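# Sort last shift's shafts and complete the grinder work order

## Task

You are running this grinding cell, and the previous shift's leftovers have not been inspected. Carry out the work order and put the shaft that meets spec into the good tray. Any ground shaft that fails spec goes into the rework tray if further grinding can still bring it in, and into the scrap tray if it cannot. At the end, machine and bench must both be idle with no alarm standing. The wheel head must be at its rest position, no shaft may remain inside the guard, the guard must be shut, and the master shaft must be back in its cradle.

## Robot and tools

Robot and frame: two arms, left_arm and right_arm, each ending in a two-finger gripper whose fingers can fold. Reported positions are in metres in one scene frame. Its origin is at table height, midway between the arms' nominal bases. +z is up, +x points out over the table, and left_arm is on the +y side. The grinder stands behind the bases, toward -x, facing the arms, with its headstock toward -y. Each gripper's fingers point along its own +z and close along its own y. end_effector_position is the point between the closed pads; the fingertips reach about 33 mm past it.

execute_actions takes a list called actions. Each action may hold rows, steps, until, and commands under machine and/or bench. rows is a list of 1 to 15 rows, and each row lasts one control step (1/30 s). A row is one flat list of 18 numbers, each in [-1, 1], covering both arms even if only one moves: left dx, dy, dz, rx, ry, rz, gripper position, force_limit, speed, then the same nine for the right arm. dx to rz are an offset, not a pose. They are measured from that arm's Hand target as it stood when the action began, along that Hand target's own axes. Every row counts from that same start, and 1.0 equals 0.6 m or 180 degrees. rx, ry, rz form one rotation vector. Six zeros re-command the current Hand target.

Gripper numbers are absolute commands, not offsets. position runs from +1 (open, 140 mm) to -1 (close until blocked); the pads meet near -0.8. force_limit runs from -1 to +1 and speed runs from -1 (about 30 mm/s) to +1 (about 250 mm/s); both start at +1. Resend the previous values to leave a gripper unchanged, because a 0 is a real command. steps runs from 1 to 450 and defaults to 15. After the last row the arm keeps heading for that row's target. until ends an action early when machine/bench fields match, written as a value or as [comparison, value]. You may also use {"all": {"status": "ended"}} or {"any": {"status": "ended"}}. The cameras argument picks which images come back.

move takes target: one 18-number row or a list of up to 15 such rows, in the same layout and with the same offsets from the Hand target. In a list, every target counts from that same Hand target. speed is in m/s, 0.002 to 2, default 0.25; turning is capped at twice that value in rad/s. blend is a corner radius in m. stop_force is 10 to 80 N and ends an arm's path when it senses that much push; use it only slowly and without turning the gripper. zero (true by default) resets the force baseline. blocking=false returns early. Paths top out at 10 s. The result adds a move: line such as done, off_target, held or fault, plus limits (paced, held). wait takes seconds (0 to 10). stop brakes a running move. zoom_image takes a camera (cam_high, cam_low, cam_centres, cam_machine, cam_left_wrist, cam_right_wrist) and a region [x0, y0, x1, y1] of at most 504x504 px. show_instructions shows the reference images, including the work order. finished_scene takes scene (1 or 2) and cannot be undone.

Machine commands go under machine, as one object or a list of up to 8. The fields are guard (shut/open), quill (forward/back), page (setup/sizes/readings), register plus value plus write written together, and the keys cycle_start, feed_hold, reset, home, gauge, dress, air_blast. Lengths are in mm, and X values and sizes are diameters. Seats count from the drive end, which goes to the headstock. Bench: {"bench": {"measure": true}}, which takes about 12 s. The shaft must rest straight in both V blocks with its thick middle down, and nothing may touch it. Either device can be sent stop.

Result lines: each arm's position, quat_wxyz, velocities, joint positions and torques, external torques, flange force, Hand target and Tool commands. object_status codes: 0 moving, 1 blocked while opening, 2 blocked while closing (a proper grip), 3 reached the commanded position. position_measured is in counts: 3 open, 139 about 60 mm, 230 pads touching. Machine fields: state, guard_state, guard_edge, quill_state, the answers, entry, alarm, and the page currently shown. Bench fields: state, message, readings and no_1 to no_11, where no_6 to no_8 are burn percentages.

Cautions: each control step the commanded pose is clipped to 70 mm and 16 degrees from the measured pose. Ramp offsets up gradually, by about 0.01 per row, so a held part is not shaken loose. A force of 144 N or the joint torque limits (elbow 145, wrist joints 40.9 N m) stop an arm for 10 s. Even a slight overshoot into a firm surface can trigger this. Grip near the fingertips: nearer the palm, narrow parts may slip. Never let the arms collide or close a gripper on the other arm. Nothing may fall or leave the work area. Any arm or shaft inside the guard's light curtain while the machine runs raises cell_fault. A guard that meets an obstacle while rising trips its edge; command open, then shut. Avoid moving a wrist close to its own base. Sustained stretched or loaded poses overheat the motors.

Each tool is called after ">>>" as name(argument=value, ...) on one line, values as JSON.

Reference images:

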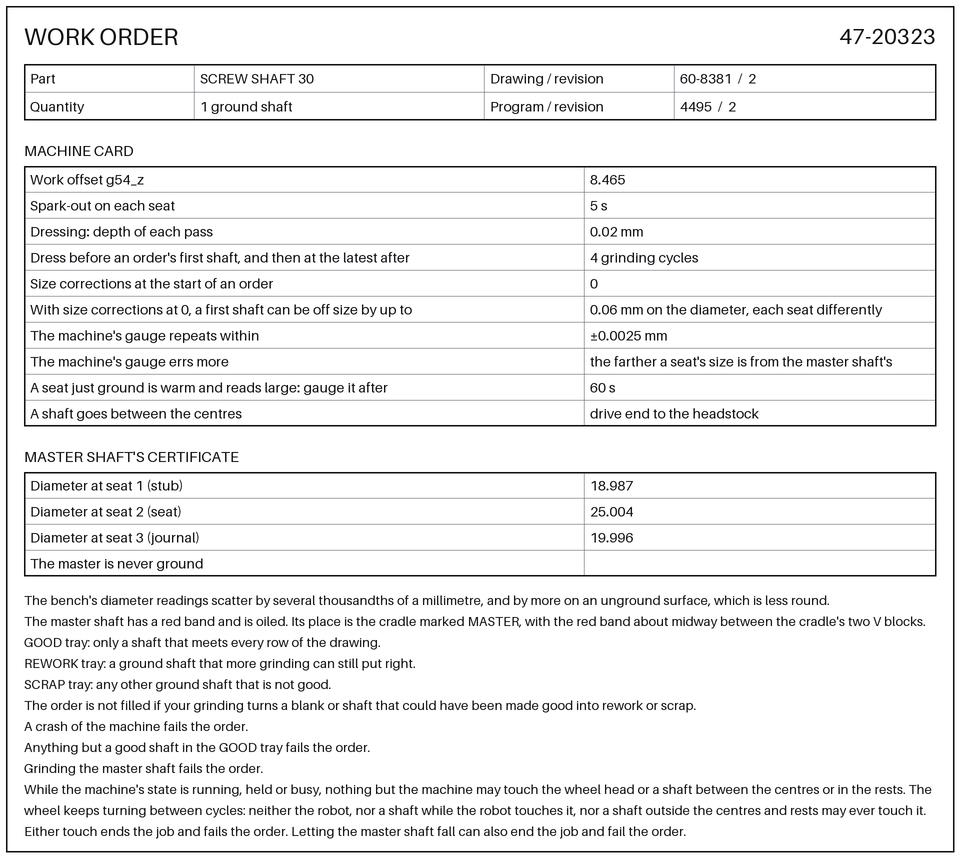

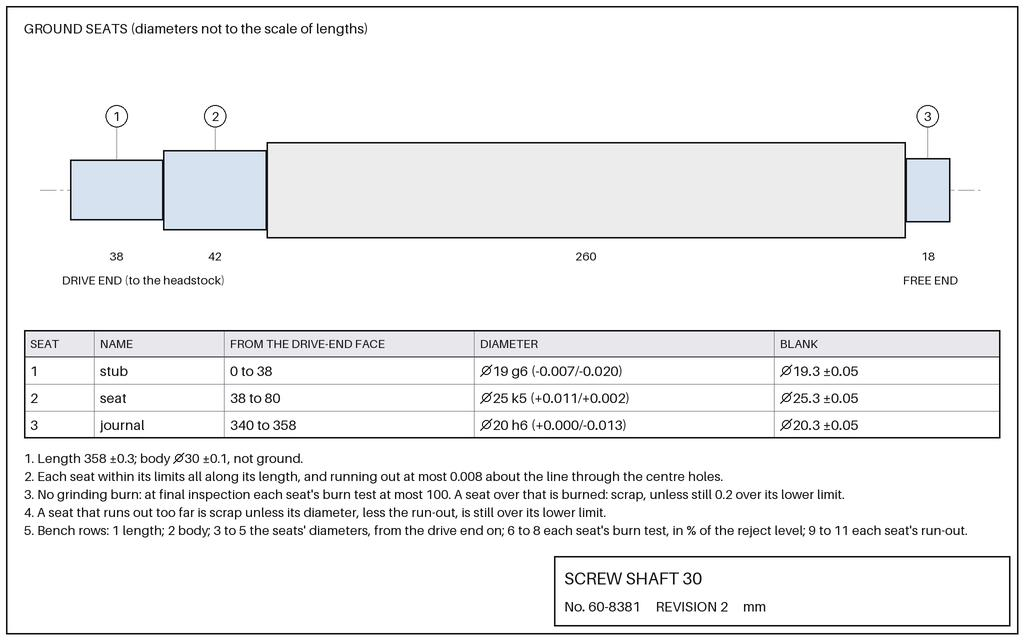

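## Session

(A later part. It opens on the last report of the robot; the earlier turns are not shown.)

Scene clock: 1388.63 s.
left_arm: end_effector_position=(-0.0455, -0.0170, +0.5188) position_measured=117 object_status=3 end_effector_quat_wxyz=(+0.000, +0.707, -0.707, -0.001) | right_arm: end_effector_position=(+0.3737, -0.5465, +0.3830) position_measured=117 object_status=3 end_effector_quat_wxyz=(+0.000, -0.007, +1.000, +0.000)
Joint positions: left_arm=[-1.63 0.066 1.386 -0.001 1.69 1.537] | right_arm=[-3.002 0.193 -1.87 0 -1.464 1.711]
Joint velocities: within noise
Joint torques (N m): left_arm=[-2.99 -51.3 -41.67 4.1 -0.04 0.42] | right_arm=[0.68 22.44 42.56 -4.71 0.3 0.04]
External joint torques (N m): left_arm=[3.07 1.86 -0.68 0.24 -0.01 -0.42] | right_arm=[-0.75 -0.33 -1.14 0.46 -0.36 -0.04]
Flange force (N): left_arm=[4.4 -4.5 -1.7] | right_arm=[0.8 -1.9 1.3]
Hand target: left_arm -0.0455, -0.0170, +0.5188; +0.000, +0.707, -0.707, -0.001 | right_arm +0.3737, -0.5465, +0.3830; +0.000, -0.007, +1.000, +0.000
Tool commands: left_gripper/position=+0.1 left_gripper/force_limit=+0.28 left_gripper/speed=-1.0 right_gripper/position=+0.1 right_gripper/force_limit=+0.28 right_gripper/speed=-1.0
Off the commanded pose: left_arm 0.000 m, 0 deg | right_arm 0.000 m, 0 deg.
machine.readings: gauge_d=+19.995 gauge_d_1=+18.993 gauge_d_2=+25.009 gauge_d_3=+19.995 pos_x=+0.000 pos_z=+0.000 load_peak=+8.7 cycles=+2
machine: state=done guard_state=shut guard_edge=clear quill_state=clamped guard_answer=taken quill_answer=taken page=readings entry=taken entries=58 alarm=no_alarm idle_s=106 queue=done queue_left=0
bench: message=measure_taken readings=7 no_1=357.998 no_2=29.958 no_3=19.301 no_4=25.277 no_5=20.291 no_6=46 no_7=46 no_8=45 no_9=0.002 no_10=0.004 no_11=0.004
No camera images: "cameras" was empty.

>>> execute_actions(actions=[{"machine":[{"register":"size_1","value":0.007,"write":true},{"register":"size_2","value":0.0055,"write":true},{"register":"size_3","value":0.05,"write":true},{"page":"sizes"}],"steps":60,"until":{"machine":{"queue":["!=","running"]}}}], cameras=[])

>>> execute_actions(actions=[{"machine":{"cycle_start":true},"steps":450,"until":{"machine":{"idle_s":["<",20]}}},{"steps":450,"until":{"machine":{"state":["!=","running"]}}}], cameras=[])

>>> execute_actions(actions=[{"steps":450,"until":{"machine":{"state":["!=","running"]}}},{"steps":450,"until":{"machine":{"state":["!=","running"]}}}], cameras=[])

>>> execute_actions(actions=[{"steps":450,"until":{"machine":{"state":["!=","running"]}}},{"steps":450,"until":{"machine":{"state":["!=","running"]}}}], cameras=[])

>>> execute_actions(actions=[{"steps":450,"until":{"machine":{"state":["!=","running"]}}},{"steps":450,"until":{"machine":{"state":["!=","running"]}}}], cameras=[])

>>> execute_actions(actions=[{"steps":450,"until":{"machine":{"state":["!=","running"]}}},{"steps":450,"until":{"machine":{"state":["!=","running"]}}}], cameras=[])

>>> execute_actions(actions=[{"steps":450,"until":{"machine":{"state":["!=","running"]}}},{"steps":450,"until":{"machine":{"state":["!=","running"]}}}], cameras=[])

>>> execute_actions(actions=[{"steps":450,"until":{"machine":{"state":["!=","running"]}}},{"steps":450,"until":{"machine":{"state":["!=","running"]}}}], cameras=[])

Scene clock: 1412.73 s.
left_arm: end_effector_position=(-0.0455, -0.0170, +0.5188) position_measured=117 object_status=3 end_effector_quat_wxyz=(+0.000, +0.707, -0.707, -0.001) | right_arm: end_effector_position=(+0.3737, -0.5465, +0.3830) position_measured=117 object_status=3 end_effector_quat_wxyz=(+0.000, -0.007, +1.000, +0.000)
Joint positions: left_arm=[-1.63 0.066 1.386 -0.001 1.69 1.537] | right_arm=[-3.002 0.193 -1.87 0 -1.464 1.711]
Joint velocities: within noise
Joint torques (N m): left_arm=[-2.69 -51.29 -41.57 4.15 -0.09 0.46] | right_arm=[0.47 22.37 42.61 -4.72 0.3 -0.01]
External joint torques (N m): left_arm=[2.99 1.55 -0.79 0.21 0.05 -0.46] | right_arm=[-0.55 -0.35 -1.14 0.47 -0.35 0.01]
Flange force (N): left_arm=[4.1 -4.3 -2.0] | right_arm=[0.9 -1.3 1.3]
Hand target: left_arm -0.0455, -0.0170, +0.5188; +0.000, +0.707, -0.707, -0.001 | right_arm +0.3737, -0.5465, +0.3830; +0.000, -0.007, +1.000, +0.000
Tool commands: left_gripper/position=+0.1 left_gripper/force_limit=+0.28 left_gripper/speed=-1.0 right_gripper/position=+0.1 right_gripper/force_limit=+0.28 right_gripper/speed=-1.0
Off the commanded pose: left_arm 0.000 m, 0 deg | right_arm 0.000 m, 0 deg.
machine.sizes: size_1=+0.007 size_2=+0.005 size_3=+0.050 aim_1=+18.986 aim_2=+25.006 aim_3=+19.994
machine: state=done guard_state=shut guard_edge=clear quill_state=clamped guard_answer=taken quill_answer=taken page=sizes entry=taken entries=61 alarm=no_alarm idle_s=130 queue=done queue_left=0
bench: message=measure_taken readings=7 no_1=357.998 no_2=29.958 no_3=19.301 no_4=25.277 no_5=20.291 no_6=46 no_7=46 no_8=45 no_9=0.002 no_10=0.004 no_11=0.004
No camera images: "cameras" was empty.

Scene clock: 1442.93 s.
left_arm: end_effector_position=(-0.0455, -0.0170, +0.5188) position_measured=117 object_status=3 end_effector_quat_wxyz=(+0.000, +0.707, -0.707, -0.001) | right_arm: end_effector_position=(+0.3737, -0.5465, +0.3830) position_measured=117 object_status=3 end_effector_quat_wxyz=(+0.000, -0.007, +1.000, +0.000)
Joint positions: left_arm=[-1.63 0.066 1.386 -0.001 1.69 1.537] | right_arm=[-3.002 0.193 -1.87 0 -1.464 1.711]
Joint velocities: within noise
Joint torques (N m): left_arm=[-2.85 -51.31 -41.67 4.16 -0.07 0.37] | right_arm=[0.54 22.57 42.56 -4.7 0.28 0.01]
External joint torques (N m): left_arm=[2.71 2.07 -0.71 0.17 0.02 -0.37] | right_arm=[-0.57 -0.56 -1.1 0.45 -0.33 -0.01]
External joint torques at the end of the 1st action: left_arm=[2.76 0.73 -1.26 0.24 -0.02 -0.41] | right_arm=[-0.34 -0.79 -1.31 0.46 -0.32 -0.01]
Flange force (N): left_arm=[4.7 -4.0 -1.9] | right_arm=[0.4 -1.3 1.3]
Flange force at the end of the 1st action (N): left_arm=[3.5 -4.0 -2.6] | right_arm=[0.4 -0.8 1.7]
Hand target: left_arm -0.0455, -0.0170, +0.5188; +0.000, +0.707, -0.707, -0.001 | right_arm +0.3737, -0.5465, +0.3830; +0.000, -0.007, +1.000, +0.000
Tool commands: left_gripper/position=+0.1 left_gripper/force_limit=+0.28 left_gripper/speed=-1.0 right_gripper/position=+0.1 right_gripper/force_limit=+0.28 right_gripper/speed=-1.0
Off the commanded pose: left_arm 0.000 m, 0 deg | right_arm 0.000 m, 0 deg.
machine.sizes: size_1=+0.007 size_2=+0.005 size_3=+0.050 aim_1=+18.986 aim_2=+25.006 aim_3=+19.994
machine: state=running guard_state=shut guard_edge=clear quill_state=clamped guard_answer=taken quill_answer=taken page=sizes entry=taken entries=62 alarm=no_alarm idle_s=160 queue=running queue_left=0
bench: message=measure_taken readings=7 no_1=357.998 no_2=29.958 no_3=19.301 no_4=25.277 no_5=20.291 no_6=46 no_7=46 no_8=45 no_9=0.002 no_10=0.004 no_11=0.004
No camera images: "cameras" was empty.

Scene clock: 1473.13 s.
left_arm: end_effector_position=(-0.0455, -0.0170, +0.5188) position_measured=117 object_status=3 end_effector_quat_wxyz=(+0.000, +0.707, -0.707, -0.001) | right_arm: end_effector_position=(+0.3737, -0.5465, +0.3830) position_measured=117 object_status=3 end_effector_quat_wxyz=(+0.000, -0.007, +1.000, +0.000)
Joint positions: left_arm=[-1.63 0.066 1.386 -0.001 1.69 1.537] | right_arm=[-3.002 0.193 -1.87 0 -1.464 1.711]
Joint velocities: within noise
Joint torques (N m): left_arm=[-2.81 -51.01 -41.62 4.12 -0.08 0.42] | right_arm=[0.23 22.35 42.64 -4.67 0.26 0.01]
External joint torques (N m): left_arm=[2.92 1.55 -0.79 0.23 0.02 -0.42] | right_arm=[-0.27 -0.3 -1.2 0.43 -0.32 -0.01]
External joint torques at the end of the 1st action: left_arm=[2.59 2.63 -0.55 0.19 0.04 -0.43] | right_arm=[-0.54 -0.68 -1.23 0.44 -0.36 -0.01]
Flange force (N): left_arm=[4.1 -4.3 -1.9] | right_arm=[1.1 -0.7 1.5]
Flange force at the end of the 1st action (N): left_arm=[5.4 -3.7 -1.7] | right_arm=[0.4 -1.3 1.5]
Hand target: left_arm -0.0455, -0.0170, +0.5188; +0.000, +0.707, -0.707, -0.001 | right_arm +0.3737, -0.5465, +0.3830; +0.000, -0.007, +1.000, +0.000
Tool commands: left_gripper/position=+0.1 left_gripper/force_limit=+0.28 left_gripper/speed=-1.0 right_gripper/position=+0.1 right_gripper/force_limit=+0.28 right_gripper/speed=-1.0
Off the commanded pose: left_arm 0.000 m, 0 deg | right_arm 0.000 m, 0 deg.
machine.sizes: size_1=+0.007 size_2=+0.005 size_3=+0.050 aim_1=+18.986 aim_2=+25.006 aim_3=+19.994
machine: state=running guard_state=shut guard_edge=clear quill_state=clamped guard_answer=taken quill_answer=taken page=sizes entry=taken entries=62 alarm=no_alarm idle_s=190 queue=running queue_left=0
bench: message=measure_taken readings=7 no_1=357.998 no_2=29.958 no_3=19.301 no_4=25.277 no_5=20.291 no_6=46 no_7=46 no_8=45 no_9=0.002 no_10=0.004 no_11=0.004
No camera images: "cameras" was empty.

Scene clock: 1503.33 s.
left_arm: end_effector_position=(-0.0455, -0.0170, +0.5188) position_measured=117 object_status=3 end_effector_quat_wxyz=(+0.000, +0.707, -0.707, -0.001) | right_arm: end_effector_position=(+0.3737, -0.5465, +0.3830) position_measured=117 object_status=3 end_effector_quat_wxyz=(+0.000, -0.007, +1.000, +0.000)
Joint positions: left_arm=[-1.63 0.066 1.386 -0.001 1.69 1.537] | right_arm=[-3.002 0.193 -1.87 0 -1.464 1.711]
Joint velocities: within noise
Joint torques (N m): left_arm=[-2.72 -51.39 -41.6 4.12 -0.09 0.46] | right_arm=[0.69 22.29 42.55 -4.68 0.29 0.04]
External joint torques (N m): left_arm=[2.36 2.37 -0.63 0.19 0.04 -0.46] | right_arm=[-0.67 -0.69 -1.21 0.44 -0.34 -0.04]
External joint torques at the end of the 1st action: left_arm=[3.19 2.06 -0.77 0.2 0.04 -0.41] | right_arm=[-0.5 -0.75 -1.25 0.46 -0.37 -0.03]
Flange force (N): left_arm=[5.1 -3.3 -1.8] | right_arm=[0.3 -1.6 1.5]
Flange force at the end of the 1st action (N): left_arm=[4.9 -4.8 -2.0] | right_arm=[0.4 -1.2 1.5]
Hand target: left_arm -0.0455, -0.0170, +0.5188; +0.000, +0.707, -0.707, -0.001 | right_arm +0.3737, -0.5465, +0.3830; +0.000, -0.007, +1.000, +0.000
Tool commands: left_gripper/position=+0.1 left_gripper/force_limit=+0.28 left_gripper/speed=-1.0 right_gripper/position=+0.1 right_gripper/force_limit=+0.28 right_gripper/speed=-1.0
Off the commanded pose: left_arm 0.000 m, 0 deg | right_arm 0.000 m, 0 deg.
machine.sizes: size_1=+0.007 size_2=+0.005 size_3=+0.050 aim_1=+18.986 aim_2=+25.006 aim_3=+19.994
machine: state=running guard_state=shut guard_edge=clear quill_state=clamped guard_answer=taken quill_answer=taken page=sizes entry=taken entries=62 alarm=no_alarm idle_s=220 queue=running queue_left=0
bench: message=measure_taken readings=7 no_1=357.998 no_2=29.958 no_3=19.301 no_4=25.277 no_5=20.291 no_6=46 no_7=46 no_8=45 no_9=0.002 no_10=0.004 no_11=0.004
No camera images: "cameras" was empty.

Scene clock: 1533.53 s.
left_arm: end_effector_position=(-0.0455, -0.0170, +0.5188) position_measured=117 object_status=3 end_effector_quat_wxyz=(+0.000, +0.707, -0.707, -0.001) | right_arm: end_effector_position=(+0.3737, -0.5465, +0.3830) position_measured=117 object_status=3 end_effector_quat_wxyz=(+0.000, -0.007, +1.000, +0.000)
Joint positions: left_arm=[-1.63 0.066 1.386 -0.001 1.69 1.537] | right_arm=[-3.002 0.193 -1.87 0 -1.464 1.711]
Joint velocities: within noise
Joint torques (N m): left_arm=[-2.94 -51.34 -41.55 4.11 -0.1 0.45] | right_arm=[0.74 22.39 42.74 -4.71 0.31 0.02]
External joint torques (N m): left_arm=[3.11 1.33 -0.9 0.25 0.06 -0.45] | right_arm=[-0.78 -0.65 -1.35 0.46 -0.36 -0.02]
External joint torques at the end of the 1st action: left_arm=[2.71 2.24 -0.41 0.17 0.02 -0.46] | right_arm=[-0.5 -0.13 -1.15 0.45 -0.35 -0.05]
Flange force (N): left_arm=[3.9 -4.5 -2.2] | right_arm=[0.6 -1.8 1.7]
Flange force at the end of the 1st action (N): left_arm=[4.5 -3.9 -1.3] | right_arm=[1.3 -1.3 1.3]
Hand target: left_arm -0.0455, -0.0170, +0.5188; +0.000, +0.707, -0.707, -0.001 | right_arm +0.3737, -0.5465, +0.3830; +0.000, -0.007, +1.000, +0.000
Tool commands: left_gripper/position=+0.1 left_gripper/force_limit=+0.28 left_gripper/speed=-1.0 right_gripper/position=+0.1 right_gripper/force_limit=+0.28 right_gripper/speed=-1.0
Off the commanded pose: left_arm 0.000 m, 0 deg | right_arm 0.000 m, 0 deg.
machine.sizes: size_1=+0.007 size_2=+0.005 size_3=+0.050 aim_1=+18.986 aim_2=+25.006 aim_3=+19.994
machine: state=running guard_state=shut guard_edge=clear quill_state=clamped guard_answer=taken quill_answer=taken page=sizes entry=taken entries=62 alarm=no_alarm idle_s=250 queue=running queue_left=0
bench: message=measure_taken readings=7 no_1=357.998 no_2=29.958 no_3=19.301 no_4=25.277 no_5=20.291 no_6=46 no_7=46 no_8=45 no_9=0.002 no_10=0.004 no_11=0.004
No camera images: "cameras" was empty.

Scene clock: 1563.73 s.
left_arm: end_effector_position=(-0.0455, -0.0170, +0.5188) position_measured=117 object_status=3 end_effector_quat_wxyz=(+0.000, +0.707, -0.707, -0.001) | right_arm: end_effector_position=(+0.3737, -0.5465, +0.3830) position_measured=117 object_status=3 end_effector_quat_wxyz=(+0.000, -0.007, +1.000, +0.000)
Joint positions: left_arm=[-1.63 0.066 1.386 -0.001 1.69 1.537] | right_arm=[-3.002 0.193 -1.87 0 -1.464 1.711]
Joint velocities: within noise
Joint torques (N m): left_arm=[-3.05 -51.42 -41.5 4.11 -0.07 0.43] | right_arm=[0.61 22.44 42.6 -4.7 0.26 0.02]
External joint torques (N m): left_arm=[3.04 2.7 -0.61 0.21 0.01 -0.43] | right_arm=[-0.7 -0.21 -1.13 0.45 -0.32 -0.02]
External joint torques at the end of the 1st action: left_arm=[2.89 1.97 -0.62 0.22 0.03 -0.46] | right_arm=[-0.35 -0.6 -1.19 0.44 -0.32 -0.03]
Flange force (N): left_arm=[5.6 -4.5 -1.8] | right_arm=[1.0 -1.7 1.3]
Flange force at the end of the 1st action (N): left_arm=[4.4 -4.2 -1.7] | right_arm=[0.6 -0.9 1.5]
Hand target: left_arm -0.0455, -0.0170, +0.5188; +0.000, +0.707, -0.707, -0.001 | right_arm +0.3737, -0.5465, +0.3830; +0.000, -0.007, +1.000, +0.000
Tool commands: left_gripper/position=+0.1 left_gripper/force_limit=+0.28 left_gripper/speed=-1.0 right_gripper/position=+0.1 right_gripper/force_limit=+0.28 right_gripper/speed=-1.0
Off the commanded pose: left_arm 0.000 m, 0 deg | right_arm 0.000 m, 0 deg.
machine.sizes: size_1=+0.007 size_2=+0.005 size_3=+0.050 aim_1=+18.986 aim_2=+25.006 aim_3=+19.994
machine: state=running guard_state=shut guard_edge=clear quill_state=clamped guard_answer=taken quill_answer=taken page=sizes entry=taken entries=62 alarm=no_alarm idle_s=279 queue=running queue_left=0
bench: message=measure_taken readings=7 no_1=357.998 no_2=29.958 no_3=19.301 no_4=25.277 no_5=20.291 no_6=46 no_7=46 no_8=45 no_9=0.002 no_10=0.004 no_11=0.004
No camera images: "cameras" was empty.

Scene clock: 1593.93 s.
left_arm: end_effector_position=(-0.0455, -0.0170, +0.5188) position_measured=117 object_status=3 end_effector_quat_wxyz=(+0.000, +0.707, -0.707, -0.001) | right_arm: end_effector_position=(+0.3737, -0.5465, +0.3830) position_measured=117 object_status=3 end_effector_quat_wxyz=(+0.000, -0.007, +1.000, +0.000)
Joint positions: left_arm=[-1.63 0.066 1.386 -0.001 1.69 1.537] | right_arm=[-3.002 0.193 -1.87 0 -1.464 1.711]
Joint velocities: within noise
Joint torques (N m): left_arm=[-2.85 -51.26 -41.51 4.11 -0.09 0.39] | right_arm=[0.59 22.51 42.7 -4.71 0.28 -0.01]
External joint torques (N m): left_arm=[2.97 1.83 -0.82 0.23 0.04 -0.39] | right_arm=[-0.62 -0.51 -1.25 0.46 -0.34 0.01]
External joint torques at the end of the 1st action: left_arm=[3.19 1.77 -0.64 0.23 0.02 -0.45] | right_arm=[-0.65 -0.2 -1.06 0.46 -0.33 -0.02]
Flange force (N): left_arm=[4.6 -4.4 -2.1] | right_arm=[0.7 -1.4 1.5]
Flange force at the end of the 1st action (N): left_arm=[4.2 -4.7 -1.7] | right_arm=[1.0 -1.6 1.2]
Hand target: left_arm -0.0455, -0.0170, +0.5188; +0.000, +0.707, -0.707, -0.001 | right_arm +0.3737, -0.5465, +0.3830; +0.000, -0.007, +1.000, +0.000
Tool commands: left_gripper/position=+0.1 left_gripper/force_limit=+0.28 left_gripper/speed=-1.0 right_gripper/position=+0.1 right_gripper/force_limit=+0.28 right_gripper/speed=-1.0
Off the commanded pose: left_arm 0.000 m, 0 deg | right_arm 0.000 m, 0 deg.
machine.sizes: size_1=+0.007 size_2=+0.005 size_3=+0.050 aim_1=+18.986 aim_2=+25.006 aim_3=+19.994
machine: state=running guard_state=shut guard_edge=clear quill_state=clamped guard_answer=taken quill_answer=taken page=sizes entry=taken entries=62 alarm=no_alarm idle_s=309 queue=running queue_left=0
bench: message=measure_taken readings=7 no_1=357.998 no_2=29.958 no_3=19.301 no_4=25.277 no_5=20.291 no_6=46 no_7=46 no_8=45 no_9=0.002 no_10=0.004 no_11=0.004
No camera images: "cameras" was empty.

Scene clock: 1624.13 s.
left_arm: end_effector_position=(-0.0455, -0.0170, +0.5188) position_measured=117 object_status=3 end_effector_quat_wxyz=(+0.000, +0.707, -0.707, -0.001) | right_arm: end_effector_position=(+0.3737, -0.5465, +0.3830) position_measured=117 object_status=3 end_effector_quat_wxyz=(+0.000, -0.007, +1.000, +0.000)
Joint positions: left_arm=[-1.63 0.066 1.386 -0.001 1.69 1.537] | right_arm=[-3.002 0.193 -1.87 0 -1.464 1.711]
Joint velocities: within noise
Joint torques (N m): left_arm=[-2.68 -51.1 -41.51 4.19 -0.07 0.42] | right_arm=[0.56 22.51 42.7 -4.77 0.26 0.02]
External joint torques (N m): left_arm=[2.48 1.47 -0.92 0.15 0.02 -0.41] | right_arm=[-0.59 -0.85 -1.29 0.52 -0.31 -0.02]
External joint torques at the end of the 1st action: left_arm=[3.41 1.09 -0.93 0.19 0.08 -0.39] | right_arm=[-0.44 -0.49 -1.17 0.46 -0.36 -0.02]
Flange force (N): left_arm=[4.1 -3.6 -2.2] | right_arm=[0.2 -1.4 1.7]
Flange force at the end of the 1st action (N): left_arm=[3.6 -5.1 -2.2] | right_arm=[0.7 -1.1 1.4]
Hand target: left_arm -0.0455, -0.0170, +0.5188; +0.000, +0.707, -0.707, -0.001 | right_arm +0.3737, -0.5465, +0.3830; +0.000, -0.007, +1.000, +0.000
Tool commands: left_gripper/position=+0.1 left_gripper/force_limit=+0.28 left_gripper/speed=-1.0 right_gripper/position=+0.1 right_gripper/force_limit=+0.28 right_gripper/speed=-1.0
Off the commanded pose: left_arm 0.000 m, 0 deg | right_arm 0.000 m, 0 deg.
machine.sizes: size_1=+0.007 size_2=+0.005 size_3=+0.050 aim_1=+18.986 aim_2=+25.006 aim_3=+19.994
machine: state=running guard_state=shut guard_edge=clear quill_state=clamped guard_answer=taken quill_answer=taken page=sizes entry=taken entries=62 alarm=no_alarm idle_s=339 queue=running queue_left=0
bench: message=measure_taken readings=7 no_1=357.998 no_2=29.958 no_3=19.301 no_4=25.277 no_5=20.291 no_6=46 no_7=46 no_8=45 no_9=0.002 no_10=0.004 no_11=0.004
No camera images: "cameras" was empty.

>>> execute_actions(actions=[{"machine":{"page":"readings"},"steps":450,"until":{"machine":{"state":["!=","running"]}}},{"steps":450,"until":{"machine":{"state":["!=","running"]}}}], cameras=[])

>>> wait(seconds=10, cameras=[])

>>> wait(seconds=10, cameras=[])

>>> wait(seconds=10, cameras=[])

>>> wait(seconds=10, cameras=[])

>>> wait(seconds=10, cameras=[])

>>> wait(seconds=10, cameras=[])

Scene clock: 1652.93 s.
left_arm: end_effector_position=(-0.0455, -0.0170, +0.5188) position_measured=117 object_status=3 end_effector_quat_wxyz=(+0.000, +0.707, -0.707, -0.001) | right_arm: end_effector_position=(+0.3737, -0.5465, +0.3830) position_measured=117 object_status=3 end_effector_quat_wxyz=(+0.000, -0.007, +1.000, +0.000)
Joint positions: left_arm=[-1.63 0.066 1.386 -0.001 1.69 1.537] | right_arm=[-3.002 0.193 -1.87 0 -1.464 1.711]
Joint velocities: within noise
Joint torques (N m): left_arm=[-2.63 -51.46 -41.36 4.17 -0.12 0.42] | right_arm=[0.83 22.46 42.69 -4.71 0.27 0.01]
External joint torques (N m): left_arm=[2.54 1.62 -1.12 0.18 0.08 -0.42] | right_arm=[-0.76 -0.95 -1.35 0.47 -0.32 -0.01]
External joint torques at the end of the 1st action: left_arm=[3.11 2.33 -0.81 0.21 0.04 -0.46] | right_arm=[-0.31 -1.13 -1.43 0.46 -0.31 -0.07]
Flange force (N): left_arm=[4.7 -3.7 -2.7] | right_arm=[0.1 -1.8 1.8]
Flange force at the end of the 1st action (N): left_arm=[5.4 -4.6 -2.2] | right_arm=[0.0 -0.9 2.0]
Hand target: left_arm -0.0455, -0.0170, +0.5188; +0.000, +0.707, -0.707, -0.001 | right_arm +0.3737, -0.5465, +0.3830; +0.000, -0.007, +1.000, +0.000
Tool commands: left_gripper/position=+0.1 left_gripper/force_limit=+0.28 left_gripper/speed=-1.0 right_gripper/position=+0.1 right_gripper/force_limit=+0.28 right_gripper/speed=-1.0
Off the commanded pose: left_arm 0.000 m, 0 deg | right_arm 0.000 m, 0 deg.
machine.readings: gauge_d=+19.995 gauge_d_1=+0.000 gauge_d_2=+0.000 gauge_d_3=+0.000 pos_x=+0.000 pos_z=+0.000 load_peak=+1.4 cycles=+3
machine: state=done guard_state=shut guard_edge=clear quill_state=clamped guard_answer=taken quill_answer=taken page=readings entry=taken entries=62 alarm=no_alarm idle_s=0 queue=done queue_left=0
bench: message=measure_taken readings=7 no_1=357.998 no_2=29.958 no_3=19.301 no_4=25.277 no_5=20.291 no_6=46 no_7=46 no_8=45 no_9=0.002 no_10=0.004 no_11=0.004
No camera images: "cameras" was empty.

Scene clock: 1662.93 s.
left_arm: end_effector_position=(-0.0455, -0.0170, +0.5188) position_measured=117 object_status=3 end_effector_quat_wxyz=(+0.000, +0.707, -0.707, -0.001) | right_arm: end_effector_position=(+0.3737, -0.5465, +0.3830) position_measured=117 object_status=3 end_effector_quat_wxyz=(+0.000, -0.007, +1.000, +0.000)
Joint positions: left_arm=[-1.63 0.066 1.386 -0.001 1.69 1.537] | right_arm=[-3.002 0.193 -1.87 0 -1.464 1.711]
Joint velocities: within noise
Joint torques (N m): left_arm=[-2.82 -51.05 -41.48 4.18 -0.07 0.42] | right_arm=[0.8 22.47 42.65 -4.66 0.28 0.01]
External joint torques (N m): left_arm=[2.8 1.72 -0.86 0.15 0.01 -0.42] | right_arm=[-0.79 -0.65 -1.24 0.42 -0.33 -0.01]
Flange force (N): left_arm=[4.4 -4.1 -2.1] | right_arm=[0.4 -1.9 1.6]
Hand target: left_arm -0.0455, -0.0170, +0.5188; +0.000, +0.707, -0.707, -0.001 | right_arm +0.3737, -0.5465, +0.3830; +0.000, -0.007, +1.000, +0.000
Tool commands: left_gripper/position=+0.1 left_gripper/force_limit=+0.28 left_gripper/speed=-1.0 right_gripper/position=+0.1 right_gripper/force_limit=+0.28 right_gripper/speed=-1.0
Off the commanded pose: left_arm 0.000 m, 0 deg | right_arm 0.000 m, 0 deg.
machine.readings: gauge_d=+19.995 gauge_d_1=+0.000 gauge_d_2=+0.000 gauge_d_3=+0.000 pos_x=+0.000 pos_z=+0.000 load_peak=+1.4 cycles=+3
machine: state=done guard_state=shut guard_edge=clear quill_state=clamped guard_answer=taken quill_answer=taken page=readings entry=taken entries=62 alarm=no_alarm idle_s=10 queue=done queue_left=0
bench: message=measure_taken readings=7 no_1=357.998 no_2=29.958 no_3=19.301 no_4=25.277 no_5=20.291 no_6=46 no_7=46 no_8=45 no_9=0.002 no_10=0.004 no_11=0.004
wait: 10.00 s
No camera images: "cameras" was empty.

Scene clock: 1672.93 s.
left_arm: end_effector_position=(-0.0455, -0.0170, +0.5188) position_measured=117 object_status=3 end_effector_quat_wxyz=(+0.000, +0.707, -0.707, -0.001) | right_arm: end_effector_position=(+0.3737, -0.5465, +0.3830) position_measured=117 object_status=3 end_effector_quat_wxyz=(+0.000, -0.007, +1.000, +0.000)
Joint positions: left_arm=[-1.63 0.066 1.386 -0.001 1.69 1.537] | right_arm=[-3.002 0.193 -1.87 0 -1.464 1.711]
Joint velocities: within noise
Joint torques (N m): left_arm=[-3.1 -50.85 -41.59 4.16 -0.02 0.5] | right_arm=[0.44 22.39 42.73 -4.71 0.29 0.04]
External joint torques (N m): left_arm=[3.04 1.15 -0.92 0.2 -0.03 -0.5] | right_arm=[-0.42 -0.66 -1.32 0.45 -0.34 -0.04]
Flange force (N): left_arm=[3.6 -4.3 -2.0] | right_arm=[0.6 -1.1 1.7]
Hand target: left_arm -0.0455, -0.0170, +0.5188; +0.000, +0.707, -0.707, -0.001 | right_arm +0.3737, -0.5465, +0.3830; +0.000, -0.007, +1.000, +0.000
Tool commands: left_gripper/position=+0.1 left_gripper/force_limit=+0.28 left_gripper/speed=-1.0 right_gripper/position=+0.1 right_gripper/force_limit=+0.28 right_gripper/speed=-1.0
Off the commanded pose: left_arm 0.000 m, 0 deg | right_arm 0.000 m, 0 deg.
machine.readings: gauge_d=+19.995 gauge_d_1=+0.000 gauge_d_2=+0.000 gauge_d_3=+0.000 pos_x=+0.000 pos_z=+0.000 load_peak=+1.4 cycles=+3
machine: state=done guard_state=shut guard_edge=clear quill_state=clamped guard_answer=taken quill_answer=taken page=readings entry=taken entries=62 alarm=no_alarm idle_s=20 queue=done queue_left=0
bench: message=measure_taken readings=7 no_1=357.998 no_2=29.958 no_3=19.301 no_4=25.277 no_5=20.291 no_6=46 no_7=46 no_8=45 no_9=0.002 no_10=0.004 no_11=0.004
wait: 10.00 s
No camera images: "cameras" was empty.

Scene clock: 1682.93 s.
left_arm: end_effector_position=(-0.0455, -0.0170, +0.5188) position_measured=117 object_status=3 end_effector_quat_wxyz=(+0.000, +0.707, -0.707, -0.001) | right_arm: end_effector_position=(+0.3737, -0.5465, +0.3830) position_measured=117 object_status=3 end_effector_quat_wxyz=(+0.000, -0.007, +1.000, +0.000)
Joint positions: left_arm=[-1.63 0.066 1.386 -0.001 1.69 1.537] | right_arm=[-3.002 0.193 -1.87 0 -1.464 1.711]
Joint velocities: within noise
Joint torques (N m): left_arm=[-3.04 -51.27 -41.51 4.16 -0.11 0.44] | right_arm=[0.27 22.52 42.76 -4.67 0.25 0.05]
External joint torques (N m): left_arm=[2.94 2.1 -0.77 0.17 0.06 -0.44] | right_arm=[-0.35 -0.68 -1.43 0.43 -0.31 -0.05]
Flange force (N): left_arm=[4.9 -4.3 -2.1] | right_arm=[0.7 -1.0 1.9]
Hand target: left_arm -0.0455, -0.0170, +0.5188; +0.000, +0.707, -0.707, -0.001 | right_arm +0.3737, -0.5465, +0.3830; +0.000, -0.007, +1.000, +0.000
Tool commands: left_gripper/position=+0.1 left_gripper/force_limit=+0.28 left_gripper/speed=-1.0 right_gripper/position=+0.1 right_gripper/force_limit=+0.28 right_gripper/speed=-1.0
Off the commanded pose: left_arm 0.000 m, 0 deg | right_arm 0.000 m, 0 deg.
machine.readings: gauge_d=+19.995 gauge_d_1=+0.000 gauge_d_2=+0.000 gauge_d_3=+0.000 pos_x=+0.000 pos_z=+0.000 load_peak=+1.4 cycles=+3
machine: state=done guard_state=shut guard_edge=clear quill_state=clamped guard_answer=taken quill_answer=taken page=readings entry=taken entries=62 alarm=no_alarm idle_s=30 queue=done queue_left=0
bench: message=measure_taken readings=7 no_1=357.998 no_2=29.958 no_3=19.301 no_4=25.277 no_5=20.291 no_6=46 no_7=46 no_8=45 no_9=0.002 no_10=0.004 no_11=0.004
wait: 10.00 s
No camera images: "cameras" was empty.

Scene clock: 1692.93 s.
left_arm: end_effector_position=(-0.0455, -0.0170, +0.5188) position_measured=117 object_status=3 end_effector_quat_wxyz=(+0.000, +0.707, -0.707, -0.001) | right_arm: end_effector_position=(+0.3737, -0.5465, +0.3830) position_measured=117 object_status=3 end_effector_quat_wxyz=(+0.000, -0.007, +1.000, +0.000)
Joint positions: left_arm=[-1.63 0.066 1.386 -0.001 1.69 1.537] | right_arm=[-3.002 0.193 -1.87 0 -1.464 1.711]
Joint velocities: within noise
Joint torques (N m): left_arm=[-2.82 -51.21 -41.44 4.16 -0.09 0.47] | right_arm=[0.2 22.61 42.6 -4.7 0.26 0.03]
External joint torques (N m): left_arm=[2.72 1.65 -0.98 0.18 0.04 -0.47] | right_arm=[-0.17 -1.07 -1.28 0.46 -0.31 -0.03]
Flange force (N): left_arm=[4.5 -3.9 -2.4] | right_arm=[-0.1 -0.5 1.7]
Hand target: left_arm -0.0455, -0.0170, +0.5188; +0.000, +0.707, -0.707, -0.001 | right_arm +0.3737, -0.5465, +0.3830; +0.000, -0.007, +1.000, +0.000
Tool commands: left_gripper/position=+0.1 left_gripper/force_limit=+0.28 left_gripper/speed=-1.0 right_gripper/position=+0.1 right_gripper/force_limit=+0.28 right_gripper/speed=-1.0
Off the commanded pose: left_arm 0.000 m, 0 deg | right_arm 0.000 m, 0 deg.
machine.readings: gauge_d=+19.995 gauge_d_1=+0.000 gauge_d_2=+0.000 gauge_d_3=+0.000 pos_x=+0.000 pos_z=+0.000 load_peak=+1.4 cycles=+3
machine: state=done guard_state=shut guard_edge=clear quill_state=clamped guard_answer=taken quill_answer=taken page=readings entry=taken entries=62 alarm=no_alarm idle_s=40 queue=done queue_left=0
bench: message=measure_taken readings=7 no_1=357.998 no_2=29.958 no_3=19.301 no_4=25.277 no_5=20.291 no_6=46 no_7=46 no_8=45 no_9=0.002 no_10=0.004 no_11=0.004
wait: 10.00 s
No camera images: "cameras" was empty.

Scene clock: 1702.93 s.
left_arm: end_effector_position=(-0.0455, -0.0170, +0.5188) position_measured=117 object_status=3 end_effector_quat_wxyz=(+0.000, +0.707, -0.707, -0.001) | right_arm: end_effector_position=(+0.3737, -0.5465, +0.3830) position_measured=117 object_status=3 end_effector_quat_wxyz=(+0.000, -0.007, +1.000, +0.000)
Joint positions: left_arm=[-1.63 0.066 1.386 -0.001 1.69 1.537] | right_arm=[-3.002 0.193 -1.87 0 -1.464 1.711]
Joint velocities: within noise
Joint torques (N m): left_arm=[-2.71 -51.22 -41.51 4.12 -0.09 0.45] | right_arm=[0.48 22.6 42.56 -4.68 0.29 0.02]
External joint torques (N m): left_arm=[2.72 2.15 -0.62 0.2 0.05 -0.45] | right_arm=[-0.4 -0.93 -1.21 0.45 -0.35 -0.02]
Flange force (N): left_arm=[4.7 -3.9 -1.8] | right_arm=[0.0 -1.0 1.5]
Hand target: left_arm -0.0455, -0.0170, +0.5188; +0.000, +0.707, -0.707, -0.001 | right_arm +0.3737, -0.5465, +0.3830; +0.000, -0.007, +1.000, +0.000
Tool commands: left_gripper/position=+0.1 left_gripper/force_limit=+0.28 left_gripper/speed=-1.0 right_gripper/position=+0.1 right_gripper/force_limit=+0.28 right_gripper/speed=-1.0
Off the commanded pose: left_arm 0.000 m, 0 deg | right_arm 0.000 m, 0 deg.
machine.readings: gauge_d=+19.995 gauge_d_1=+0.000 gauge_d_2=+0.000 gauge_d_3=+0.000 pos_x=+0.000 pos_z=+0.000 load_peak=+1.4 cycles=+3
machine: state=done guard_state=shut guard_edge=clear quill_state=clamped guard_answer=taken quill_answer=taken page=readings entry=taken entries=62 alarm=no_alarm idle_s=50 queue=done queue_left=0
bench: message=measure_taken readings=7 no_1=357.998 no_2=29.958 no_3=19.301 no_4=25.277 no_5=20.291 no_6=46 no_7=46 no_8=45 no_9=0.002 no_10=0.004 no_11=0.004
wait: 10.00 s
No camera images: "cameras" was empty.

Scene clock: 1712.93 s.
left_arm: end_effector_position=(-0.0455, -0.0170, +0.5188) position_measured=117 object_status=3 end_effector_quat_wxyz=(+0.000, +0.707, -0.707, -0.001) | right_arm: end_effector_position=(+0.3737, -0.5465, +0.3830) position_measured=117 object_status=3 end_effector_quat_wxyz=(+0.000, -0.007, +1.000, +0.000)
Joint positions: left_arm=[-1.63 0.066 1.386 -0.001 1.69 1.537] | right_arm=[-3.002 0.193 -1.87 0 -1.464 1.711]
Joint velocities: within noise
Joint torques (N m): left_arm=[-2.85 -51.41 -41.41 4.12 -0.05 0.38] | right_arm=[0.36 22.42 42.74 -4.65 0.31 -0.01]
External joint torques (N m): left_arm=[3.09 1.32 -1.12 0.25 0.01 -0.38] | right_arm=[-0.3 -1.01 -1.42 0.41 -0.36 0.01]
Flange force (N): left_arm=[4.3 -4.6 -2.5] | right_arm=[0.2 -0.7 1.9]
Hand target: left_arm -0.0455, -0.0170, +0.5188; +0.000, +0.707, -0.707, -0.001 | right_arm +0.3737, -0.5465, +0.3830; +0.000, -0.007, +1.000, +0.000
Tool commands: left_gripper/position=+0.1 left_gripper/force_limit=+0.28 left_gripper/speed=-1.0 right_gripper/position=+0.1 right_gripper/force_limit=+0.28 right_gripper/speed=-1.0
Off the commanded pose: left_arm 0.000 m, 0 deg | right_arm 0.000 m, 0 deg.
machine.readings: gauge_d=+19.995 gauge_d_1=+0.000 gauge_d_2=+0.000 gauge_d_3=+0.000 pos_x=+0.000 pos_z=+0.000 load_peak=+1.4 cycles=+3
machine: state=done guard_state=shut guard_edge=clear quill_state=clamped guard_answer=taken quill_answer=taken page=readings entry=taken entries=62 alarm=no_alarm idle_s=60 queue=done queue_left=0
bench: message=measure_taken readings=7 no_1=357.998 no_2=29.958 no_3=19.301 no_4=25.277 no_5=20.291 no_6=46 no_7=46 no_8=45 no_9=0.002 no_10=0.004 no_11=0.004
wait: 10.00 s
No camera images: "cameras" was empty.

>>> execute_actions(actions=[{"machine":[{"register":"gauge_at","value":1,"write":true,"gauge":true},{"register":"gauge_at","value":2,"write":true,"gauge":true},{"register":"gauge_at","value":3,"write":true,"gauge":true}],"steps":450,"until":{"machine":{"queue":["!=","running"]}}}], cameras=[])

>>> execute_actions(actions=[{"machine":[{"register":"gauge_at","value":1,"write":true,"gauge":true},{"register":"gauge_at","value":2,"write":true,"gauge":true},{"register":"gauge_at","value":3,"write":true,"gauge":true}],"steps":450,"until":{"machine":{"queue":["!=","running"]}}}], cameras=[])

>>> execute_actions(actions=[{"machine":[{"register":"gauge_at","value":1,"write":true,"gauge":true},{"register":"gauge_at","value":2,"write":true,"gauge":true},{"register":"gauge_at","value":3,"write":true,"gauge":true}],"steps":450,"until":{"machine":{"queue":["!=","running"]}}}], cameras=[])

Scene clock: 1738.63 s.
left_arm: end_effector_position=(-0.0455, -0.0170, +0.5188) position_measured=117 object_status=3 end_effector_quat_wxyz=(+0.000, +0.707, -0.707, -0.001) | right_arm: end_effector_position=(+0.3737, -0.5465, +0.3830) position_measured=117 object_status=3 end_effector_quat_wxyz=(+0.000, -0.007, +1.000, +0.000)
Joint positions: left_arm=[-1.63 0.066 1.386 -0.001 1.69 1.537] | right_arm=[-3.002 0.193 -1.87 0 -1.464 1.711]
Joint velocities: within noise
Joint torques (N m): left_arm=[-2.7 -51.14 -41.62 4.16 -0.08 0.49] | right_arm=[0.53 22.53 42.7 -4.7 0.29 0.03]
External joint torques (N m): left_arm=[2.98 2.14 -0.48 0.17 0.03 -0.49] | right_arm=[-0.45 -0.83 -1.34 0.46 -0.34 -0.04]
Flange force (N): left_arm=[4.5 -4.3 -1.4] | right_arm=[0.3 -1.1 1.7]
Hand target: left_arm -0.0455, -0.0170, +0.5188; +0.000, +0.707, -0.707, -0.001 | right_arm +0.3737, -0.5465, +0.3830; +0.000, -0.007, +1.000, +0.000
Tool commands: left_gripper/position=+0.1 left_gripper/force_limit=+0.28 left_gripper/speed=-1.0 right_gripper/position=+0.1 right_gripper/force_limit=+0.28 right_gripper/speed=-1.0
Off the commanded pose: left_arm 0.000 m, 0 deg | right_arm 0.000 m, 0 deg.
machine.readings: gauge_d=+19.995 gauge_d_1=+18.990 gauge_d_2=+25.009 gauge_d_3=+19.995 pos_x=+0.000 pos_z=+0.000 load_peak=+1.4 cycles=+3
machine: state=done guard_state=shut guard_edge=clear quill_state=clamped guard_answer=taken quill_answer=taken page=readings entry=taken entries=68 alarm=no_alarm idle_s=85 queue=done queue_left=0
bench: message=measure_taken readings=7 no_1=357.998 no_2=29.958 no_3=19.301 no_4=25.277 no_5=20.291 no_6=46 no_7=46 no_8=45 no_9=0.002 no_10=0.004 no_11=0.004
No camera images: "cameras" was empty.

Scene clock: 1750.97 s.
left_arm: end_effector_position=(-0.0455, -0.0170, +0.5188) position_measured=117 object_status=3 end_effector_quat_wxyz=(+0.000, +0.707, -0.707, -0.001) | right_arm: end_effector_position=(+0.3737, -0.5465, +0.3830) position_measured=117 object_status=3 end_effector_quat_wxyz=(+0.000, -0.007, +1.000, +0.000)
Joint positions: left_arm=[-1.63 0.066 1.386 -0.001 1.69 1.537] | right_arm=[-3.002 0.193 -1.87 0 -1.464 1.711]
Joint velocities: within noise
Joint torques (N m): left_arm=[-3.11 -51.41 -41.61 4.17 -0.08 0.47] | right_arm=[0.47 22.08 42.65 -4.66 0.27 0.01]
External joint torques (N m): left_arm=[3.09 2.81 -0.53 0.15 0.02 -0.47] | right_arm=[-0.52 0.15 -1.2 0.41 -0.33 -0.01]
Flange force (N): left_arm=[5.7 -4.5 -1.6] | right_arm=[1.8 -1.3 1.3]
Hand target: left_arm -0.0455, -0.0170, +0.5188; +0.000, +0.707, -0.707, -0.001 | right_arm +0.3737, -0.5465, +0.3830; +0.000, -0.007, +1.000, +0.000
Tool commands: left_gripper/position=+0.1 left_gripper/force_limit=+0.28 left_gripper/speed=-1.0 right_gripper/position=+0.1 right_gripper/force_limit=+0.28 right_gripper/speed=-1.0
Off the commanded pose: left_arm 0.000 m, 0 deg | right_arm 0.000 m, 0 deg.
machine.readings: gauge_d=+19.995 gauge_d_1=+18.990 gauge_d_2=+25.008 gauge_d_3=+19.995 pos_x=+0.000 pos_z=+0.000 load_peak=+1.4 cycles=+3
machine: state=done guard_state=shut guard_edge=clear quill_state=clamped guard_answer=taken quill_answer=taken page=readings entry=taken entries=74 alarm=no_alarm idle_s=97 queue=done queue_left=0
bench: message=measure_taken readings=7 no_1=357.998 no_2=29.958 no_3=19.301 no_4=25.277 no_5=20.291 no_6=46 no_7=46 no_8=45 no_9=0.002 no_10=0.004 no_11=0.004
No camera images: "cameras" was empty.

Scene clock: 1763.30 s.
left_arm: end_effector_position=(-0.0455, -0.0170, +0.5188) position_measured=117 object_status=3 end_effector_quat_wxyz=(+0.000, +0.707, -0.707, -0.001) | right_arm: end_effector_position=(+0.3737, -0.5465, +0.3830) position_measured=117 object_status=3 end_effector_quat_wxyz=(+0.000, -0.007, +1.000, +0.000)
Joint positions: left_arm=[-1.63 0.066 1.386 -0.001 1.69 1.537] | right_arm=[-3.002 0.193 -1.87 0 -1.464 1.711]
Joint velocities: within noise
Joint torques (N m): left_arm=[-2.99 -51.39 -41.49 4.12 -0.07 0.42] | right_arm=[0.41 22.58 42.69 -4.72 0.31 0.02]
External joint torques (N m): left_arm=[2.99 2.31 -0.87 0.22 0.01 -0.42] | right_arm=[-0.39 -0.93 -1.33 0.47 -0.36 -0.02]
Flange force (N): left_arm=[5.4 -4.4 -2.2] | right_arm=[0.2 -1.0 1.7]
Hand target: left_arm -0.0455, -0.0170, +0.5188; +0.000, +0.707, -0.707, -0.001 | right_arm +0.3737, -0.5465, +0.3830; +0.000, -0.007, +1.000, +0.000
Tool commands: left_gripper/position=+0.1 left_gripper/force_limit=+0.28 left_gripper/speed=-1.0 right_gripper/position=+0.1 right_gripper/force_limit=+0.28 right_gripper/speed=-1.0
Off the commanded pose: left_arm 0.000 m, 0 deg | right_arm 0.000 m, 0 deg.
machine.readings: gauge_d=+19.996 gauge_d_1=+18.991 gauge_d_2=+25.009 gauge_d_3=+19.996 pos_x=+0.000 pos_z=+0.000 load_peak=+1.4 cycles=+3
machine: state=done guard_state=shut guard_edge=clear quill_state=clamped guard_answer=taken quill_answer=taken page=readings entry=taken entries=80 alarm=no_alarm idle_s=110 queue=done queue_left=0
bench: message=measure_taken readings=7 no_1=357.998 no_2=29.958 no_3=19.301 no_4=25.277 no_5=20.291 no_6=46 no_7=46 no_8=45 no_9=0.002 no_10=0.004 no_11=0.004
No camera images: "cameras" was empty.

>>> execute_actions(actions=[{"machine":[{"register":"size_1","value":0.004,"write":true},{"register":"size_2","value":0.003,"write":true},{"register":"size_3","value":-0.015,"write":true},{"page":"sizes"}],"steps":60,"until":{"machine":{"queue":["!=","running"]}}}], cameras=[])

>>> execute_actions(actions=[{"machine":{"cycle_start":true},"steps":450,"until":{"machine":{"idle_s":["<",20]}}},{"steps":450,"until":{"machine":{"state":["!=","running"]}}},{"steps":450,"until":{"machine":{"state":["!=","running"]}}}], cameras=[])

>>> execute_actions(actions=[{"steps":450,"until":{"machine":{"state":["!=","running"]}}},{"steps":450,"until":{"machine":{"state":["!=","running"]}}},{"steps":450,"until":{"machine":{"state":["!=","running"]}}}], cameras=[])

>>> execute_actions(actions=[{"steps":450,"until":{"machine":{"state":["!=","running"]}}},{"steps":450,"until":{"machine":{"state":["!=","running"]}}},{"steps":450,"until":{"machine":{"state":["!=","running"]}}}], cameras=[])

>>> execute_actions(actions=[{"steps":450,"until":{"machine":{"state":["!=","running"]}}},{"steps":450,"until":{"machine":{"state":["!=","running"]}}},{"steps":450,"until":{"machine":{"state":["!=","running"]}}}], cameras=[])

>>> execute_actions(actions=[{"machine":{"page":"readings"},"steps":450,"until":{"machine":{"state":["!=","running"]}}},{"steps":450,"until":{"machine":{"state":["!=","running"]}}},{"steps":450,"until":{"machine":{"state":["!=","running"]}}}], cameras=[])

Scene clock: 1787.43 s.
left_arm: end_effector_position=(-0.0455, -0.0170, +0.5188) position_measured=117 object_status=3 end_effector_quat_wxyz=(+0.000, +0.707, -0.707, -0.001) | right_arm: end_effector_position=(+0.3737, -0.5465, +0.3830) position_measured=117 object_status=3 end_effector_quat_wxyz=(+0.000, -0.007, +1.000, +0.000)
Joint positions: left_arm=[-1.63 0.066 1.386 -0.001 1.69 1.537] | right_arm=[-3.002 0.193 -1.87 0 -1.464 1.711]
Joint velocities: within noise
Joint torques (N m): left_arm=[-3.06 -51.35 -41.49 4.08 -0.07 0.39] | right_arm=[0.54 22.27 42.63 -4.67 0.25 -0.01]
External joint torques (N m): left_arm=[3.08 2.26 -0.71 0.24 0.02 -0.39] | right_arm=[-0.54 -0.5 -1.25 0.43 -0.31 0.01]
Flange force (N): left_arm=[5.1 -4.6 -1.9] | right_arm=[0.8 -1.3 1.6]
Hand target: left_arm -0.0455, -0.0170, +0.5188; +0.000, +0.707, -0.707, -0.001 | right_arm +0.3737, -0.5465, +0.3830; +0.000, -0.007, +1.000, +0.000
Tool commands: left_gripper/position=+0.1 left_gripper/force_limit=+0.28 left_gripper/speed=-1.0 right_gripper/position=+0.1 right_gripper/force_limit=+0.28 right_gripper/speed=-1.0
Off the commanded pose: left_arm 0.000 m, 0 deg | right_arm 0.000 m, 0 deg.
machine.sizes: size_1=+0.004 size_2=+0.003 size_3=-0.015 aim_1=+18.986 aim_2=+25.006 aim_3=+19.994
machine: state=done guard_state=shut guard_edge=clear quill_state=clamped guard_answer=taken quill_answer=taken page=sizes entry=taken entries=83 alarm=no_alarm idle_s=133 queue=done queue_left=0
bench: message=measure_taken readings=7 no_1=357.998 no_2=29.958 no_3=19.301 no_4=25.277 no_5=20.291 no_6=46 no_7=46 no_8=45 no_9=0.002 no_10=0.004 no_11=0.004
No camera images: "cameras" was empty.

Scene clock: 1832.63 s.
left_arm: end_effector_position=(-0.0455, -0.0170, +0.5188) position_measured=117 object_status=3 end_effector_quat_wxyz=(+0.000, +0.707, -0.707, -0.001) | right_arm: end_effector_position=(+0.3737, -0.5465, +0.3830) position_measured=117 object_status=3 end_effector_quat_wxyz=(+0.000, -0.007, +1.000, +0.000)
Joint positions: left_arm=[-1.63 0.066 1.386 -0.001 1.69 1.537] | right_arm=[-3.002 0.193 -1.87 0 -1.464 1.711]
Joint velocities: within noise
Joint torques (N m): left_arm=[-3.05 -51.1 -41.58 4.15 -0.05 0.41] | right_arm=[0.51 22.25 42.57 -4.7 0.27 0.03]
External joint torques (N m): left_arm=[3.17 1.82 -0.66 0.18 -0.01 -0.41] | right_arm=[-0.33 -1.19 -1.3 0.47 -0.32 -0.03]
External joint torques at the end of the 1st action: left_arm=[2.76 1.72 -0.83 0.17 0 -0.43] | right_arm=[-0.5 -0.42 -1.24 0.47 -0.35 -0.08]
External joint torques at the end of the 2nd action: left_arm=[3.01 2.14 -0.61 0.16 0.01 -0.43] | right_arm=[-0.52 -0.92 -1.35 0.48 -0.31 -0.05]
Flange force (N): left_arm=[4.3 -4.7 -1.7] | right_arm=[-0.3 -0.8 1.8]
Flange force at the end of the 1st action (N): left_arm=[4.4 -4.0 -2.0] | right_arm=[0.9 -1.4 1.5]
Flange force at the end of the 2nd action (N): left_arm=[4.7 -4.4 -1.7] | right_arm=[0.2 -1.3 1.8]
Hand target: left_arm -0.0455, -0.0170, +0.5188; +0.000, +0.707, -0.707, -0.001 | right_arm +0.3737, -0.5465, +0.3830; +0.000, -0.007, +1.000, +0.000
Tool commands: left_gripper/position=+0.1 left_gripper/force_limit=+0.28 left_gripper/speed=-1.0 right_gripper/position=+0.1 right_gripper/force_limit=+0.28 right_gripper/speed=-1.0
Off the commanded pose: left_arm 0.000 m, 0 deg | right_arm 0.000 m, 0 deg.
machine.sizes: size_1=+0.004 size_2=+0.003 size_3=-0.015 aim_1=+18.986 aim_2=+25.006 aim_3=+19.994
machine: state=running guard_state=shut guard_edge=clear quill_state=clamped guard_answer=taken quill_answer=taken page=sizes entry=taken entries=84 alarm=no_alarm idle_s=178 queue=running queue_left=0
bench: message=measure_taken readings=7 no_1=357.998 no_2=29.958 no_3=19.301 no_4=25.277 no_5=20.291 no_6=46 no_7=46 no_8=45 no_9=0.002 no_10=0.004 no_11=0.004
No camera images: "cameras" was empty.

Scene clock: 1877.83 s.
left_arm: end_effector_position=(-0.0455, -0.0170, +0.5188) position_measured=117 object_status=3 end_effector_quat_wxyz=(+0.000, +0.707, -0.707, -0.001) | right_arm: end_effector_position=(+0.3737, -0.5465, +0.3830) position_measured=117 object_status=3 end_effector_quat_wxyz=(+0.000, -0.007, +1.000, +0.000)
Joint positions: left_arm=[-1.63 0.066 1.386 -0.001 1.69 1.537] | right_arm=[-3.002 0.193 -1.87 0 -1.464 1.711]
Joint velocities: within noise
Joint torques (N m): left_arm=[-2.89 -51.12 -41.57 4.15 -0.1 0.45] | right_arm=[0.41 22.4 42.71 -4.76 0.24 0.04]
External joint torques (N m): left_arm=[3.14 1.54 -0.87 0.22 0.05 -0.46] | right_arm=[-0.42 -0.52 -1.27 0.51 -0.29 -0.04]
External joint torques at the end of the 1st action: left_arm=[2.49 2.82 -0.34 0.17 0.05 -0.42] | right_arm=[-0.45 -0.38 -1.27 0.47 -0.32 -0.03]
External joint torques at the end of the 2nd action: left_arm=[2.54 2.35 -0.91 0.22 0.04 -0.39] | right_arm=[-0.5 -1.23 -1.28 0.47 -0.34 -0.03]
Flange force (N): left_arm=[4.2 -4.6 -2.2] | right_arm=[0.8 -1.1 1.7]
Flange force at the end of the 1st action (N): left_arm=[5.3 -3.6 -1.3] | right_arm=[1.0 -1.2 1.6]
Flange force at the end of the 2nd action (N): left_arm=[5.5 -3.7 -2.4] | right_arm=[-0.4 -1.2 1.7]
Hand target: left_arm -0.0455, -0.0170, +0.5188; +0.000, +0.707, -0.707, -0.001 | right_arm +0.3737, -0.5465, +0.3830; +0.000, -0.007, +1.000, +0.000
Tool commands: left_gripper/position=+0.1 left_gripper/force_limit=+0.28 left_gripper/speed=-1.0 right_gripper/position=+0.1 right_gripper/force_limit=+0.28 right_gripper/speed=-1.0
Off the commanded pose: left_arm 0.000 m, 0 deg | right_arm 0.000 m, 0 deg.
machine.sizes: size_1=+0.004 size_2=+0.003 size_3=-0.015 aim_1=+18.986 aim_2=+25.006 aim_3=+19.994
machine: state=running guard_state=shut guard_edge=clear quill_state=clamped guard_answer=taken quill_answer=taken page=sizes entry=taken entries=84 alarm=no_alarm idle_s=223 queue=running queue_left=0
bench: message=measure_taken readings=7 no_1=357.998 no_2=29.958 no_3=19.301 no_4=25.277 no_5=20.291 no_6=46 no_7=46 no_8=45 no_9=0.002 no_10=0.004 no_11=0.004
No camera images: "cameras" was empty.

Scene clock: 1923.03 s.
left_arm: end_effector_position=(-0.0455, -0.0170, +0.5188) position_measured=117 object_status=3 end_effector_quat_wxyz=(+0.000, +0.707, -0.707, -0.001) | right_arm: end_effector_position=(+0.3737, -0.5465, +0.3830) position_measured=117 object_status=3 end_effector_quat_wxyz=(+0.000, -0.007, +1.000, +0.000)
Joint positions: left_arm=[-1.63 0.066 1.386 -0.001 1.69 1.537] | right_arm=[-3.002 0.193 -1.87 0 -1.464 1.711]
Joint velocities: within noise
Joint torques (N m): left_arm=[-2.84 -51.51 -41.55 4.14 -0.08 0.43] | right_arm=[0.72 22.34 42.7 -4.7 0.3 0.04]
External joint torques (N m): left_arm=[2.66 2.33 -0.75 0.18 0.03 -0.43] | right_arm=[-0.62 -0.9 -1.39 0.46 -0.35 -0.04]
External joint torques at the end of the 1st action: left_arm=[2.78 1.73 -0.84 0.2 0.04 -0.42] | right_arm=[-0.51 -0.87 -1.31 0.44 -0.32 -0.01]
External joint torques at the end of the 2nd action: left_arm=[2.7 2.22 -0.65 0.17 0.05 -0.45] | right_arm=[-0.71 -0.24 -1.17 0.44 -0.34 0.01]
Flange force (N): left_arm=[5.2 -3.9 -2.0] | right_arm=[0.2 -1.5 1.8]
Flange force at the end of the 1st action (N): left_arm=[4.4 -4.1 -2.1] | right_arm=[0.2 -1.2 1.7]
Flange force at the end of the 2nd action (N): left_arm=[4.9 -3.9 -1.8] | right_arm=[1.0 -1.7 1.4]
Hand target: left_arm -0.0455, -0.0170, +0.5188; +0.000, +0.707, -0.707, -0.001 | right_arm +0.3737, -0.5465, +0.3830; +0.000, -0.007, +1.000, +0.000
Tool commands: left_gripper/position=+0.1 left_gripper/force_limit=+0.28 left_gripper/speed=-1.0 right_gripper/position=+0.1 right_gripper/force_limit=+0.28 right_gripper/speed=-1.0
Off the commanded pose: left_arm 0.000 m, 0 deg | right_arm 0.000 m, 0 deg.
machine.sizes: size_1=+0.004 size_2=+0.003 size_3=-0.015 aim_1=+18.986 aim_2=+25.006 aim_3=+19.994
machine: state=running guard_state=shut guard_edge=clear quill_state=clamped guard_answer=taken quill_answer=taken page=sizes entry=taken entries=84 alarm=no_alarm idle_s=268 queue=running queue_left=0
bench: message=measure_taken readings=7 no_1=357.998 no_2=29.958 no_3=19.301 no_4=25.277 no_5=20.291 no_6=46 no_7=46 no_8=45 no_9=0.002 no_10=0.004 no_11=0.004
No camera images: "cameras" was empty.

Scene clock: 1968.23 s.
left_arm: end_effector_position=(-0.0455, -0.0170, +0.5188) position_measured=117 object_status=3 end_effector_quat_wxyz=(+0.000, +0.707, -0.707, -0.001) | right_arm: end_effector_position=(+0.3737, -0.5465, +0.3830) position_measured=117 object_status=3 end_effector_quat_wxyz=(+0.000, -0.007, +1.000, +0.000)
Joint positions: left_arm=[-1.63 0.066 1.386 -0.001 1.69 1.537] | right_arm=[-3.002 0.193 -1.87 0 -1.464 1.711]
Joint velocities: within noise
Joint torques (N m): left_arm=[-3.02 -51.46 -41.54 4.13 -0.04 0.45] | right_arm=[0.65 22.43 42.63 -4.73 0.26 0.04]
External joint torques (N m): left_arm=[3.14 2.63 -0.63 0.2 -0.02 -0.45] | right_arm=[-0.6 -0.85 -1.25 0.49 -0.31 -0.04]
External joint torques at the end of the 1st action: left_arm=[2.84 2.51 -0.77 0.22 0.03 -0.42] | right_arm=[-0.55 -0.54 -1.26 0.47 -0.34 -0.02]
External joint torques at the end of the 2nd action: left_arm=[2.58 2.46 -0.46 0.22 0.02 -0.42] | right_arm=[-0.6 -0.08 -1.01 0.44 -0.3 -0.01]
Flange force (N): left_arm=[5.6 -4.6 -1.8] | right_arm=[0.1 -1.5 1.6]
Flange force at the end of the 1st action (N): left_arm=[5.6 -4.2 -2.1] | right_arm=[0.7 -1.3 1.5]
Flange force at the end of the 2nd action (N): left_arm=[5.0 -3.7 -1.5] | right_arm=[1.1 -1.5 1.1]
Hand target: left_arm -0.0455, -0.0170, +0.5188; +0.000, +0.707, -0.707, -0.001 | right_arm +0.3737, -0.5465, +0.3830; +0.000, -0.007, +1.000, +0.000
Tool commands: left_gripper/position=+0.1 left_gripper/force_limit=+0.28 left_gripper/speed=-1.0 right_gripper/position=+0.1 right_gripper/force_limit=+0.28 right_gripper/speed=-1.0
Off the commanded pose: left_arm 0.000 m, 0 deg | right_arm 0.000 m, 0 deg.
machine.sizes: size_1=+0.004 size_2=+0.003 size_3=-0.015 aim_1=+18.986 aim_2=+25.006 aim_3=+19.994
machine: state=running guard_state=shut guard_edge=clear quill_state=clamped guard_answer=taken quill_answer=taken page=sizes entry=taken entries=84 alarm=no_alarm idle_s=312 queue=running queue_left=0
bench: message=measure_taken readings=7 no_1=357.998 no_2=29.958 no_3=19.301 no_4=25.277 no_5=20.291 no_6=46 no_7=46 no_8=45 no_9=0.002 no_10=0.004 no_11=0.004
No camera images: "cameras" was empty.

Scene clock: 2013.43 s.
left_arm: end_effector_position=(-0.0455, -0.0170, +0.5188) position_measured=117 object_status=3 end_effector_quat_wxyz=(+0.000, +0.707, -0.707, -0.001) | right_arm: end_effector_position=(+0.3737, -0.5465, +0.3830) position_measured=117 object_status=3 end_effector_quat_wxyz=(+0.000, -0.007, +1.000, +0.000)
Joint positions: left_arm=[-1.63 0.066 1.386 -0.001 1.69 1.537] | right_arm=[-3.002 0.193 -1.87 0 -1.464 1.711]
Joint velocities: within noise
Joint torques (N m): left_arm=[-2.85 -51.42 -41.71 4.15 -0.14 0.41] | right_arm=[0.49 22.43 42.59 -4.72 0.27 -0.03]
External joint torques (N m): left_arm=[2.8 1.67 -0.78 0.2 0.09 -0.41] | right_arm=[-0.5 -0.44 -1.17 0.48 -0.33 0.03]
External joint torques at the end of the 1st action: left_arm=[2.89 2.94 -0.37 0.14 0.02 -0.45] | right_arm=[-0.85 -0.68 -1.21 0.45 -0.33 -0.03]
External joint torques at the end of the 2nd action: left_arm=[2.7 1.57 -0.86 0.23 0.08 -0.45] | right_arm=[-0.55 -1.09 -1.24 0.45 -0.33 -0.01]
Flange force (N): left_arm=[4.2 -4.1 -2.1] | right_arm=[0.8 -1.1 1.4]
Flange force at the end of the 1st action (N): left_arm=[5.6 -4.2 -1.4] | right_arm=[0.3 -2.0 1.5]
Flange force at the end of the 2nd action (N): left_arm=[4.2 -3.9 -2.2] | right_arm=[-0.2 -1.3 1.6]
Hand target: left_arm -0.0455, -0.0170, +0.5188; +0.000, +0.707, -0.707, -0.001 | right_arm +0.3737, -0.5465, +0.3830; +0.000, -0.007, +1.000, +0.000
Tool commands: left_gripper/position=+0.1 left_gripper/force_limit=+0.28 left_gripper/speed=-1.0 right_gripper/position=+0.1 right_gripper/force_limit=+0.28 right_gripper/speed=-1.0
Off the commanded pose: left_arm 0.000 m, 0 deg | right_arm 0.000 m, 0 deg.
machine.readings: gauge_d=+19.996 gauge_d_1=+0.000 gauge_d_2=+0.000 gauge_d_3=+0.000 pos_x=-367.067 pos_z=+349.000 load_peak=+1.5 cycles=+3
machine: state=running guard_state=shut guard_edge=clear quill_state=clamped guard_answer=taken quill_answer=taken page=readings entry=taken entries=84 alarm=no_alarm idle_s=357 queue=done queue_left=0
bench: message=measure_taken readings=7 no_1=357.998 no_2=29.958 no_3=19.301 no_4=25.277 no_5=20.291 no_6=46 no_7=46 no_8=45 no_9=0.002 no_10=0.004 no_11=0.004
No camera images: "cameras" was empty.


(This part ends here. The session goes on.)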